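# Pin two printed parts in jig, or press CALL

## Task

The customer is waiting for this kit. Seat the two loose printed parts on their matching pins in the jig, arranged as the drawing shows. If the kit turns out to be one that should not be assembled, do not assemble it. Instead press the blue CALL button fully down from above with a closed gripper and keep it down for one second, without touching any kit part, the jig or the drawing. If the kit is fine, leave CALL untouched.

## Robot and tools

Robot: two six-joint arms, left_arm and right_arm, each with a two-finger parallel gripper. Their bases sit near y = +0.29 m (left) and y = -0.25 m (right) in the scene frame. Scene frame: origin at table height midway between the arms, +x out over the table, +y toward left_arm, +z up. Arm names do not match image left and right.

Row layout: every motion row has 14 numbers, each in [-1, 1]. The first 7 are for left_arm and the last 7 for right_arm, even when only one arm should move. Within each arm the order is: shoulder, elbow, waist, wrist pitch, wrist yaw, wrist roll, then gripper opening. This order differs from the URDF joint numbering; follow it exactly.

Joint numbers are scaled offsets, not angles. 1.0 equals 2.811 rad for shoulder and waist, 2.53 rad for elbow, 2.575 for wrist pitch, 8.12 for wrist yaw and 9.528 for wrist roll. Each offset is measured from the arm's Joint targets at the moment the action (or move) begins, not from the previous row. Sending the same offset again moves the joint further. A 0 keeps a joint at its current target. Stated joint ranges in rad: waist -2.880 to 2.880, shoulder 0 to 3.142, elbow 0 to 3.019, wrist pitch -1.693 to 1.571, wrist yaw -1.571 to 1.571, wrist roll -2.094 to 2.094. Real limits can differ by up to 0.084 rad. Asking a joint more than 0.084 rad beyond its range refuses the action for both arms. A 'joint sent to its limit' line means it was clipped.

The opening number is absolute, not an offset: +1 fully open, -1 closed. Between those, fingers go to where grip_measured reads that value. To keep a gripper as it is, repeat its current command; a 0 would half-close it. Release by commanding well above grip_measured.

Tools:
- execute_actions(actions, cameras): actions is a list of actions; each action is a list of up to 15 rows of 14 numbers, one row per 1/30 s step; a short action holds its final row for the remaining steps. Images come back only with an empty actions list or when cameras names them.
- move(target, speed, blend, opening_speed, grip_force, blocking, cameras): target is one 14-number row or a list of up to 15 rows, all offsets counted from the same starting Joint targets. speed is rad/s for the joint with the farthest to go (0.01 to 12.57, default 0.5). blend is in rad for rounding corners between listed targets. opening_speed is the gripper's rate on the -1..1 scale per second (0.2 or more); use it to close gently. grip_force is newtons per finger pad, 10 to 50, one value or one per arm; lower force closes slowly. blocking=false returns after about 0.5 s while motion continues. Joints move together, so grippers follow curves; the path does not avoid obstacles or the other arm. Total path time caps at 10 s.
- wait(seconds 0 to 10, cameras): lets time pass holding the last command.
- stop(cameras): brakes a running move.
- zoom_image(camera, region [x0,y0,x1,y1] pixels, max 504 each side): closer view of the newest image from cam_high, cam_low, cam_over, cam_left_wrist or cam_right_wrist.
- read_manual(section): licence text only.
- finished_scene(scene=1): ends the scene permanently; the result must hold with the robot not acting.

Results: end_effector_position (m) and end_effector_quat_wxyz for each gripper are in that arm's own base frame; the point lies between the finger pads about 1 cm short of the tips; fingers point along gripper +z and close along its y. Values may be off by a few cm. Joint positions and velocities list the six joints in row order, then the pad gap in metres (0.094 open). Joint targets are the base for your next offsets. 'joint command not followed' means the clearance check altered targets. grip_measured is the opening on the command scale; grip_effort_nm is gripper motor effort (negative closing), not pad force. The move line reports done, off_target, moving, held or fault, plus limits=held if steps were withheld. MOTOR HOT warns of overheating; at 100 °C the arm goes limp for 30 to 60 s. Joint torques are rough, with offsets and noise.

Per step, targets cannot lead measured angles by more than a fixed amount, and targets placing the gripper over 110 mm from its current spot are scaled back, so large motions take several actions.

Cameras: cam_high, cam_low, cam_over are fixed, in scene frame; wrist cameras ride the grippers. All images are 672x504.

Avoid: dropping parts or releasing them while moving, slamming into the table, jig or button, pushing hard, letting the two arms or grippers touch or grip each other, knocking anything off the table, and keeping arms stretched or pushing against unreachable poses (heat).

Each tool is called in YAML: its name, and indented under it one key for each argument.

## Session

execute_actions:
  actions: []

Scene clock: 0.00 s.
left_arm: end_effector_position=(+0.6948, +0.0339, +0.3604) grip_measured=+1.000 grip_effort_nm=n/a end_effector_quat_wxyz=(+0.506, +0.554, +0.615, -0.243) | right_arm: end_effector_position=(+0.8892, -0.1232, +0.3455) grip_measured=+1.000 grip_effort_nm=n/a end_effector_quat_wxyz=(+0.608, -0.057, +0.790, -0.048)
Joint names: [shoulder, elbow, waist, wrist pitch, wrist yaw, wrist roll]
Joint positions: left_arm=[2.075 2.252 0.282 -1.486 1.177 1.575 0.094] | right_arm=[2.121 2.1 -0.167 -0.241 -0.155 -0.192 0.094]
Joint velocities: within noise
Joint torques (N m): no reading
Heat: left arm: hottest elbow 33 °C; right arm: hottest waist 36 °C.
Joint targets: left_arm=[2.078 2.276 0.282 -1.484 1.177 1.575] | right_arm=[2.134 2.122 -0.167 -0.238 -0.155 -0.192]
Tool commands: left_gripper/opening=+1.0 right_gripper/opening=+1.0

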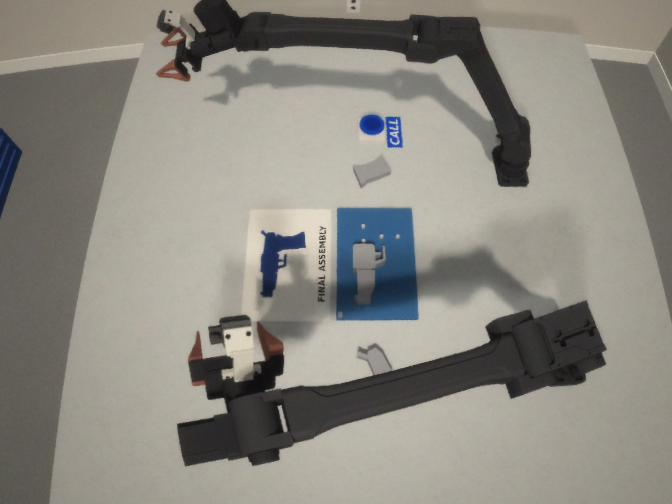

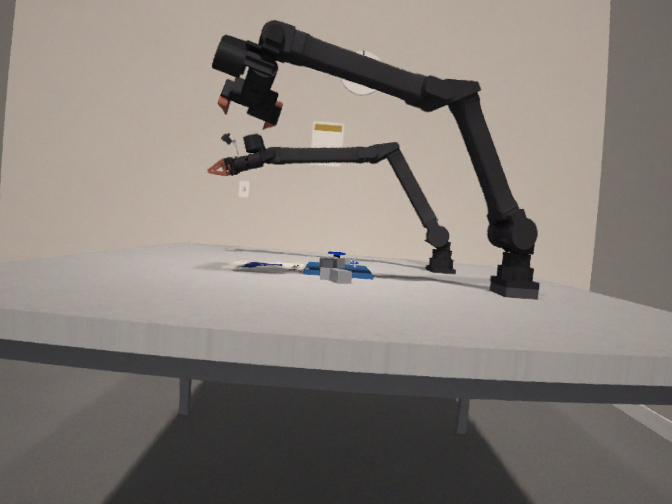

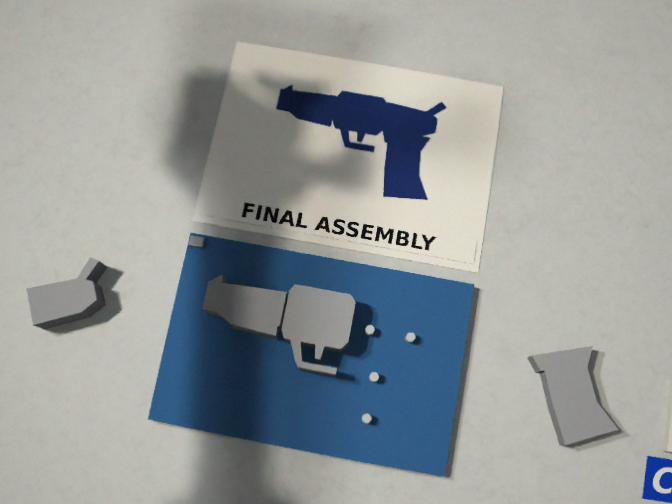

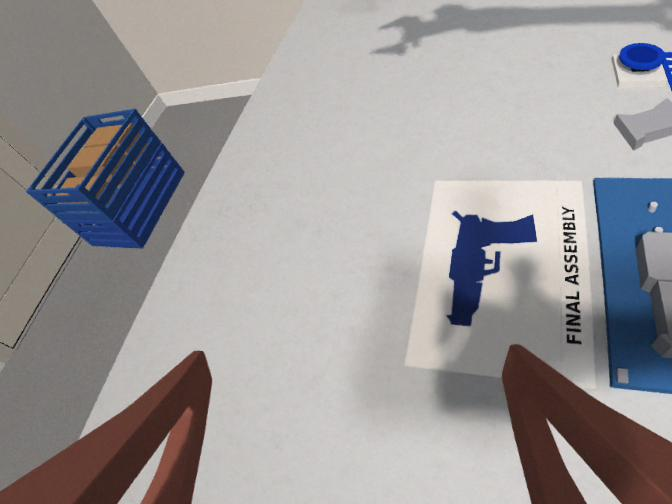

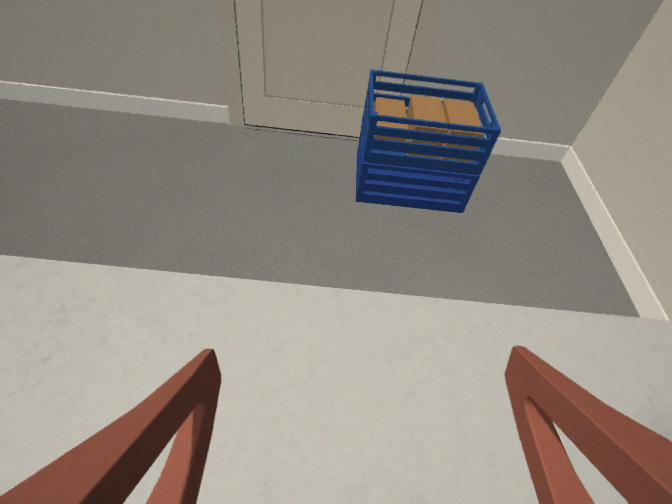

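move:
  target: [0,0,0,0,0,0,1,-0.250,-0.3968,-0.0452,-0.3961,0.0191,0.02015,-1]
  speed: 0.9
  cameras: ["all"]

zoom_image:
  camera: "cam_over"
  region: [140, 30, 640, 504]

Scene clock: 37.57 s.
left_arm: end_effector_position=(+0.6948, +0.0339, +0.3604) grip_measured=+1.000 grip_effort_nm=0.00 end_effector_quat_wxyz=(+0.506, +0.554, +0.615, -0.243) | right_arm: end_effector_position=(+0.3860, -0.1117, +0.1467) grip_measured=-0.980 grip_effort_nm=-1.07 end_effector_quat_wxyz=(+0.001, +0.134, +0.991, +0.001)
Joint names: [shoulder, elbow, waist, wrist pitch, wrist yaw, wrist roll]
Joint positions: left_arm=[2.075 2.252 0.282 -1.486 1.177 1.575 0.094] | right_arm=[1.437 1.117 -0.282 -1.248 -0.002 -0.012 0.001]
Joint torques (N m): left_arm=[-20.07 12.86 2.49 1.03 0.59 0.04] | right_arm=[-13.51 8.54 -2.14 -0.17 0.13 0.17]
Heat: left arm: hottest elbow 40 °C; right arm: hottest shoulder 39 °C.
Joint targets: left_arm=[2.078 2.276 0.282 -1.484 1.177 1.575] | right_arm=[1.431 1.118 -0.294 -1.258 0.000 0.000]
move: done
camera_calibration:
cam_right_wrist: T_world_to_cam=[[-0.283519, -0.958851, -0.0148716, 0.0117874], [-0.818928, 0.234018, 0.524015, 0.305507], [-0.498973, 0.160747, -0.851579, 0.455283], [0, 0, 0, 1]] pos_world=[0.480704, -0.133377, 0.227794]

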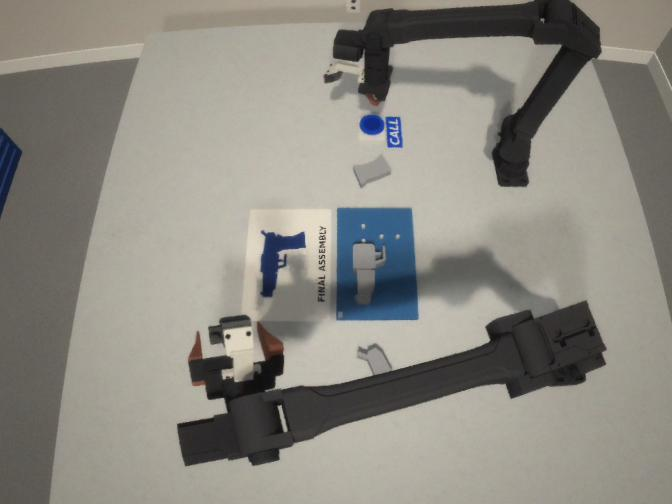

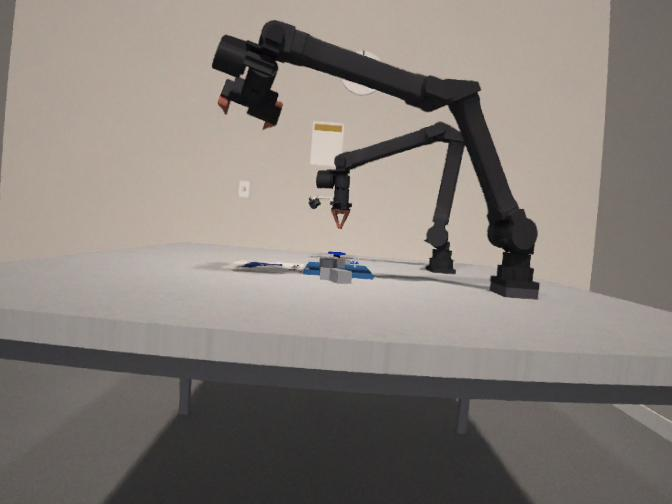

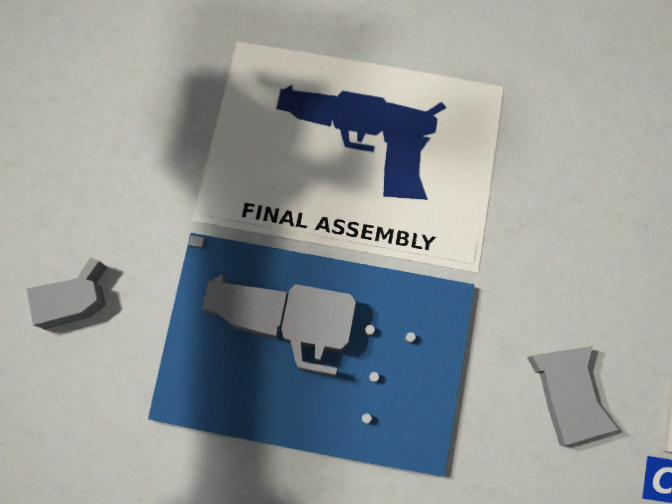

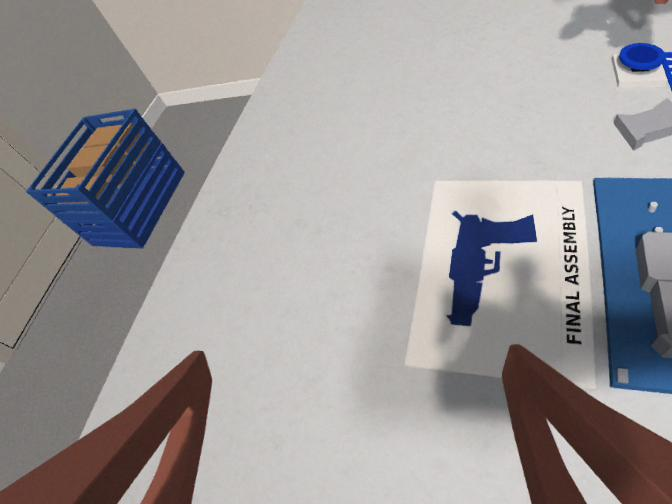

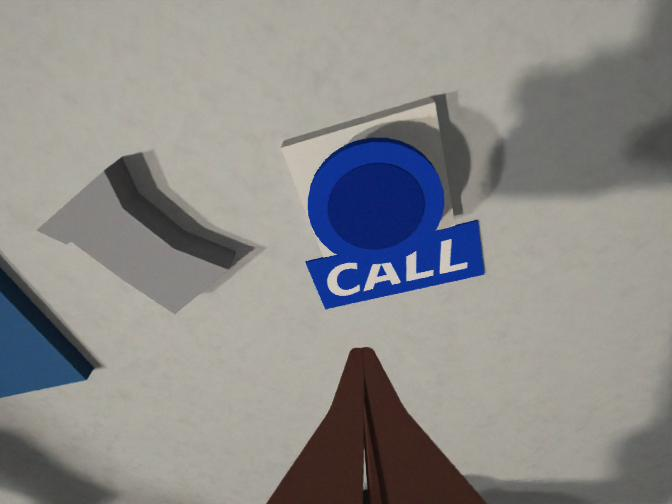

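Scaled by 1.008.

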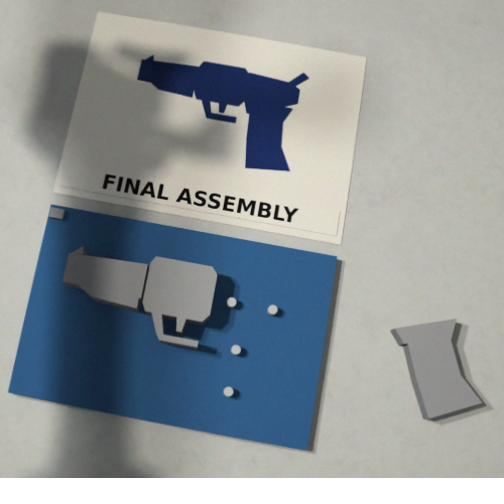

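move:
  target: [0,0,0,0,0,0,1,0.03746,-0.0444,-0.0078,0.0847,0,0,-1]
  speed: 0.15
  cameras: ["cam_low","cam_high","cam_right_wrist"]

zoom_image:
  camera: "cam_low"
  region: [290, 200, 390, 300]

Scene clock: 54.97 s.
left_arm: end_effector_position=(+0.6948, +0.0339, +0.3604) grip_measured=+1.000 grip_effort_nm=0.00 end_effector_quat_wxyz=(+0.506, +0.554, +0.615, -0.243) | right_arm: end_effector_position=(+0.3886, -0.1209, +0.0812) grip_measured=-0.980 grip_effort_nm=-1.07 end_effector_quat_wxyz=(+0.009, +0.145, +0.989, +0.000)
Joint names: [shoulder, elbow, waist, wrist pitch, wrist yaw, wrist roll]
Joint positions: left_arm=[2.075 2.252 0.282 -1.486 1.177 1.575 0.094] | right_arm=[1.512 1.011 -0.301 -1.052 -0.002 -0.011 0.001]
Joint torques (N m): left_arm=[-19.78 12.56 2.2 0.73 0.65 0.04] | right_arm=[-11.58 7.6 -2.08 0.9 0.13 0.16]
Heat: left arm: hottest elbow 42 °C; right arm: hottest waist 36 °C.
Joint targets: left_arm=[2.078 2.276 0.282 -1.484 1.177 1.575] | right_arm=[1.536 1.006 -0.316 -1.040 0.000 0.000]
move: done
camera_calibration:
cam_right_wrist: T_world_to_cam=[[-0.303056, -0.952856, -0.0149121, 0.0111206], [-0.821608, 0.253321, 0.510676, 0.348503], [-0.482823, 0.167015, -0.859644, 0.397484], [0, 0, 0, 1]] pos_world=[0.481617, -0.144073, 0.163888]
Images, in order (width x height): cam_high 672x504, cam_low 672x504, cam_right_wrist 672x504.

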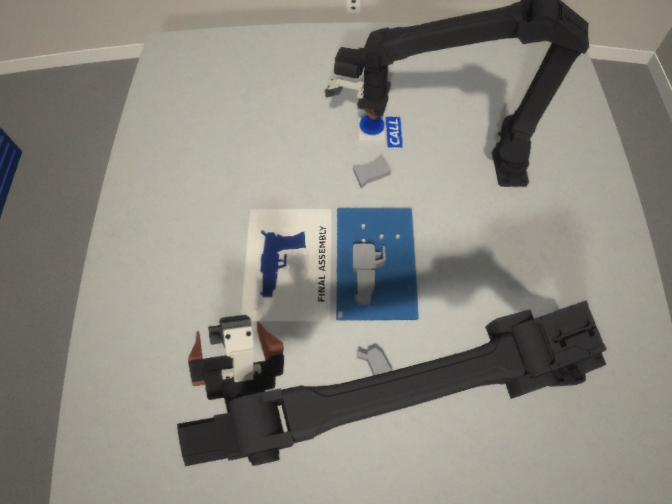

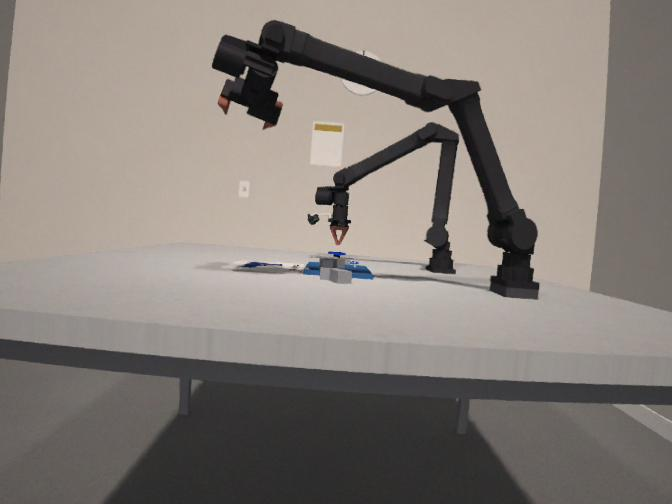

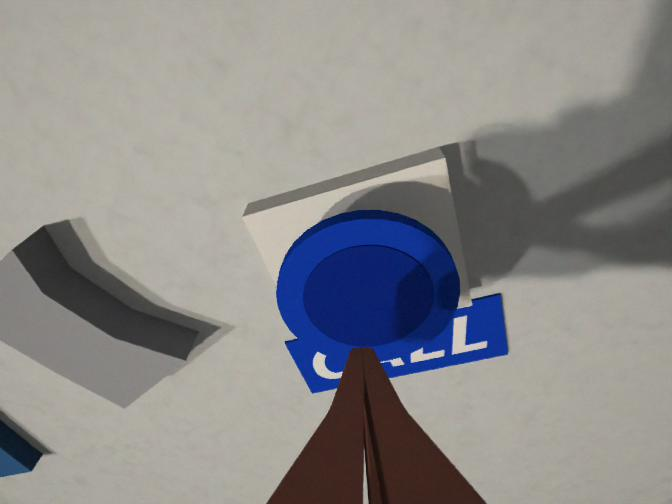

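Scaled by 5.040.

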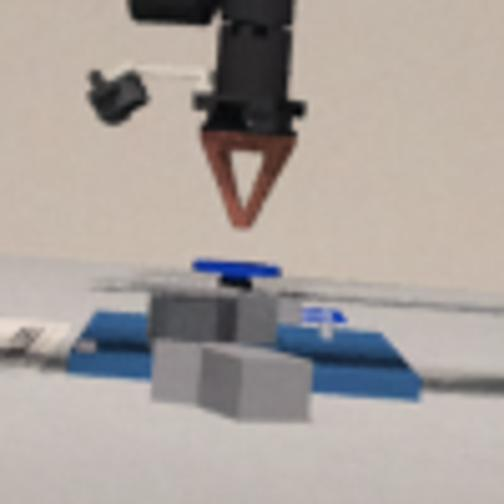

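move:
  target: [0,0,0,0,0,0,1,0.0226,-0.0198,0,0.0438,0,0,-1]
  speed: 0.06
  cameras: ["cam_low","cam_right_wrist"]

zoom_image:
  camera: "cam_low"
  region: [310, 220, 370, 280]

Scene clock: 65.40 s.
left_arm: end_effector_position=(+0.6948, +0.0339, +0.3604) grip_measured=+1.000 grip_effort_nm=0.00 end_effector_quat_wxyz=(+0.506, +0.554, +0.615, -0.243) | right_arm: end_effector_position=(+0.3924, -0.1221, +0.0507) grip_measured=-0.980 grip_effort_nm=-1.07 end_effector_quat_wxyz=(+0.018, +0.145, +0.989, -0.002)
Joint names: [shoulder, elbow, waist, wrist pitch, wrist yaw, wrist roll]
Joint positions: left_arm=[2.075 2.252 0.282 -1.486 1.177 1.575 0.094] | right_arm=[1.556 0.969 -0.301 -0.948 -0.002 -0.011 0.001]
Joint torques (N m): left_arm=[-19.96 12.41 2.2 0.84 0.61 0.04] | right_arm=[-10.17 6.46 -2.08 1.24 0.13 0.19]
Heat: left arm: hottest elbow 43 °C; right arm: hottest waist 36 °C.
Joint targets: left_arm=[2.078 2.276 0.282 -1.484 1.177 1.575] | right_arm=[1.600 0.956 -0.316 -0.927 0.000 0.000]
move: off_target (right_arm); right_arm: the shoulder is farthest, 0.044 rad from its target
camera_calibration:
cam_right_wrist: T_world_to_cam=[[-0.302773, -0.952944, -0.0150447, 0.010524], [-0.830276, 0.255982, 0.495092, 0.372074], [-0.467943, 0.162391, -0.868711, 0.367365], [0, 0, 0, 1]] pos_world=[0.484016, -0.144872, 0.135081]
Images, in order (width x height): cam_low 672x504, cam_right_wrist 672x504.

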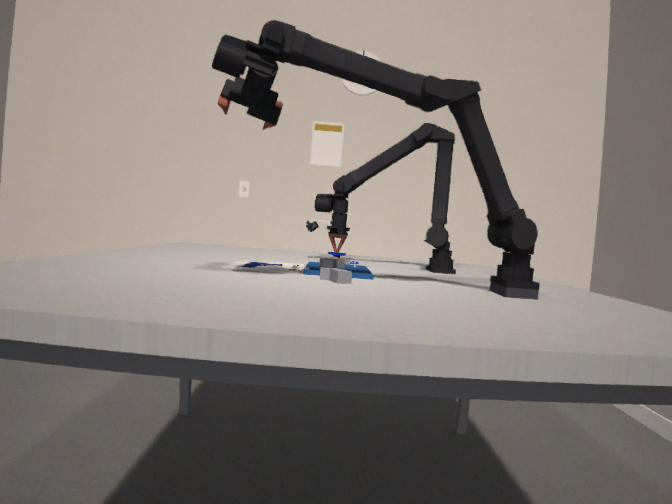

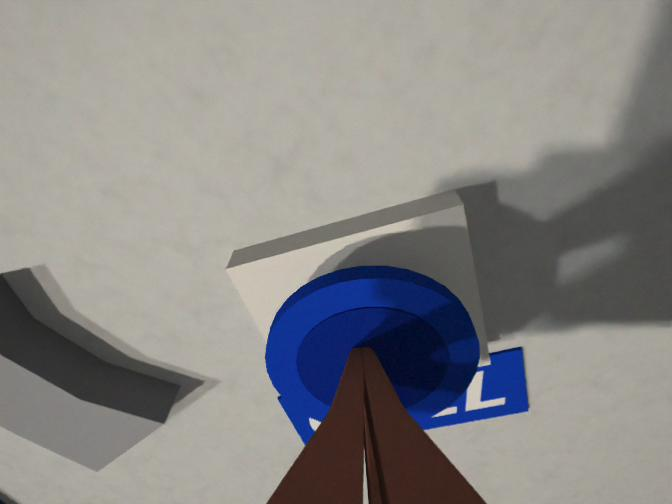

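Scaled by 8.400.

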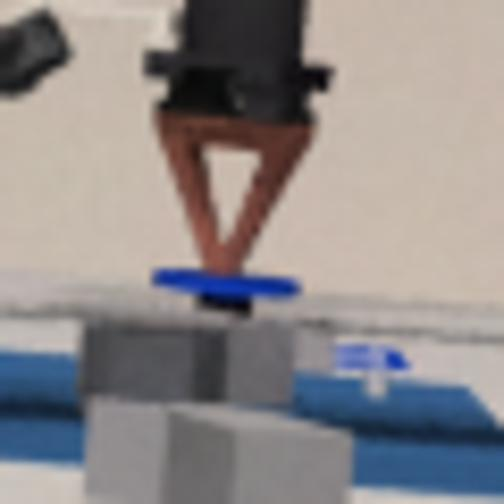

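move:
  target: [0,0,0,0,0,0,1,0.0150,-0.0108,0,0.0275,0,0,-1]
  speed: 0.06
  cameras: ["cam_low","cam_right_wrist"]

zoom_image:
  camera: "cam_low"
  region: [310, 220, 370, 280]

Scene clock: 70.50 s.
left_arm: end_effector_position=(+0.6948, +0.0339, +0.3604) grip_measured=+1.000 grip_effort_nm=0.00 end_effector_quat_wxyz=(+0.506, +0.554, +0.615, -0.243) | right_arm: end_effector_position=(+0.4017, -0.1249, +0.0461) grip_measured=-0.980 grip_effort_nm=-1.07 end_effector_quat_wxyz=(+0.040, +0.144, +0.989, -0.005)
Joint names: [shoulder, elbow, waist, wrist pitch, wrist yaw, wrist roll]
Joint positions: left_arm=[2.075 2.252 0.282 -1.486 1.177 1.575 0.094] | right_arm=[1.561 0.958 -0.301 -0.887 -0.002 -0.011 0.001]
Joint torques (N m): left_arm=[-20.54 12.49 1.67 0.88 0.62 0.06] | right_arm=[-6.59 5.12 -2.37 1.77 0.12 0.17]
Heat: left arm: hottest elbow 44 °C; right arm: hottest waist 36 °C.
Joint targets: left_arm=[2.078 2.276 0.282 -1.484 1.177 1.575] | right_arm=[1.642 0.928 -0.316 -0.856 0.000 0.000]
move: off_target (right_arm); right_arm: the shoulder is farthest, 0.081 rad from its target
camera_calibration:
cam_right_wrist: T_world_to_cam=[[-0.302143, -0.95314, -0.0152851, 0.0102565], [-0.850706, 0.262367, 0.455481, 0.393596], [-0.430127, 0.150623, -0.890114, 0.352407], [0, 0, 0, 1]] pos_world=[0.489513, -0.146571, 0.134564]
Images, in order (width x height): cam_low 672x504, cam_right_wrist 672x504.

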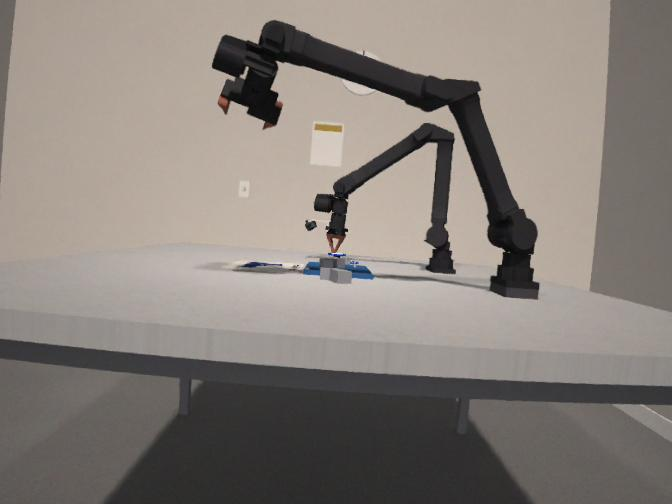

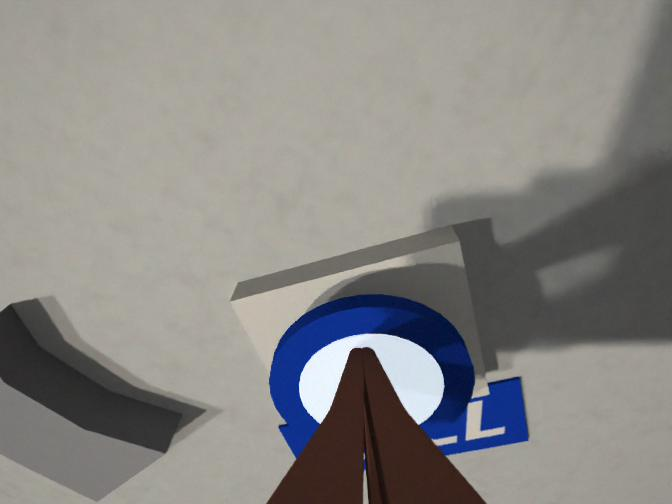

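Scaled by 8.400.

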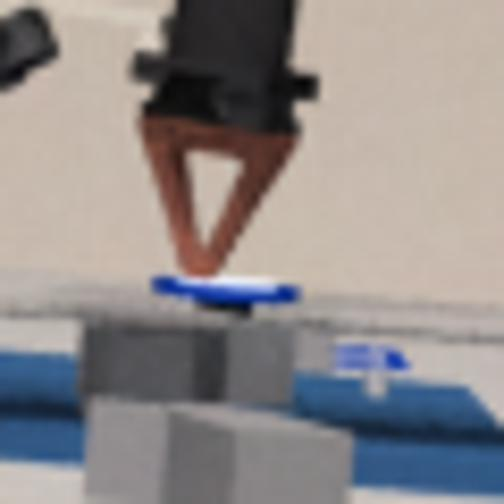

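move:
  target: [0,0,0,0,0,0,1,-0.0751,0.075,0,-0.156,0,0,-1]
  speed: 0.3
  cameras: ["cam_low","cam_right_wrist"]

Scene clock: 76.27 s.
left_arm: end_effector_position=(+0.6948, +0.0339, +0.3604) grip_measured=+1.000 grip_effort_nm=0.00 end_effector_quat_wxyz=(+0.506, +0.554, +0.615, -0.243) | right_arm: end_effector_position=(+0.3708, -0.1153, +0.1329) grip_measured=-0.980 grip_effort_nm=-1.07 end_effector_quat_wxyz=(-0.017, +0.145, +0.989, +0.004)
Joint names: [shoulder, elbow, waist, wrist pitch, wrist yaw, wrist roll]
Joint positions: left_arm=[2.075 2.252 0.282 -1.486 1.177 1.575 0.094] | right_arm=[1.439 1.08 -0.301 -1.246 -0.002 -0.011 0.001]
Joint torques (N m): left_arm=[-21.3 12.66 2.2 0.95 0.66 0.05] | right_arm=[-13.04 11.64 -1.44 -0.28 0.11 0.15]
Heat: left arm: hottest elbow 44 °C; right arm: hottest waist 36 °C.
Joint targets: left_arm=[2.078 2.276 0.282 -1.484 1.177 1.575] | right_arm=[1.431 1.118 -0.316 -1.258 0.000 0.000]
move: off_target (right_arm); right_arm: the elbow is farthest, 0.038 rad from its target
camera_calibration:
cam_right_wrist: T_world_to_cam=[[-0.303775, -0.952633, -0.0145321, 0.0120183], [-0.79506, 0.245065, 0.554818, 0.289406], [-0.524977, 0.180094, -0.831845, 0.445879], [0, 0, 0, 1]] pos_world=[0.467822, -0.139774, 0.210509]
Images, in order (width x height): cam_low 672x504, cam_right_wrist 672x504.

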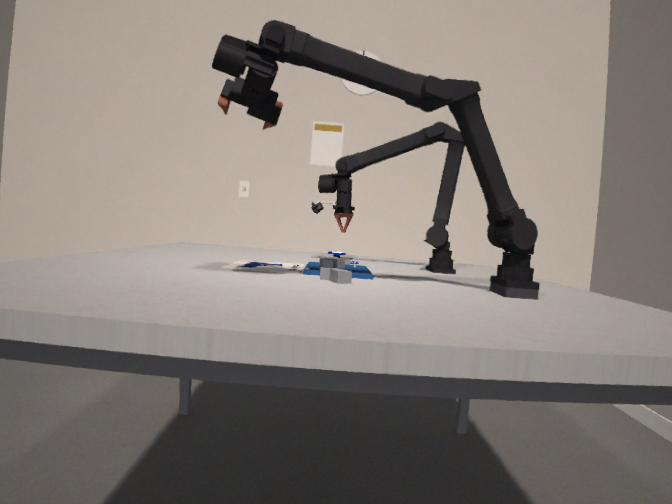

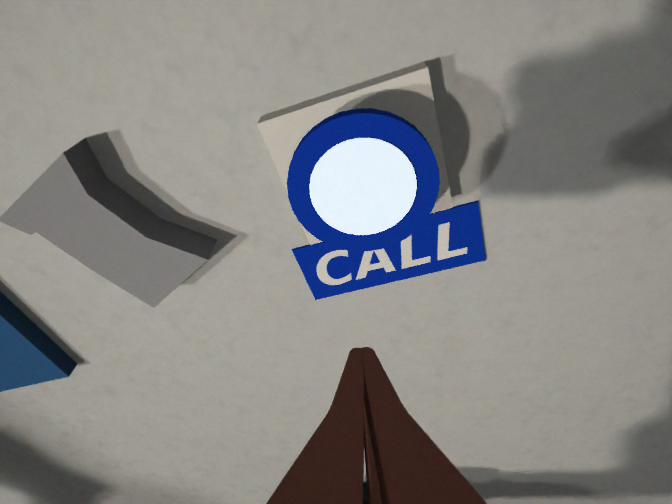

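The CALL lamp stays lit after release, so the call registered.

finished_scene:

The scene is finished: the task was done.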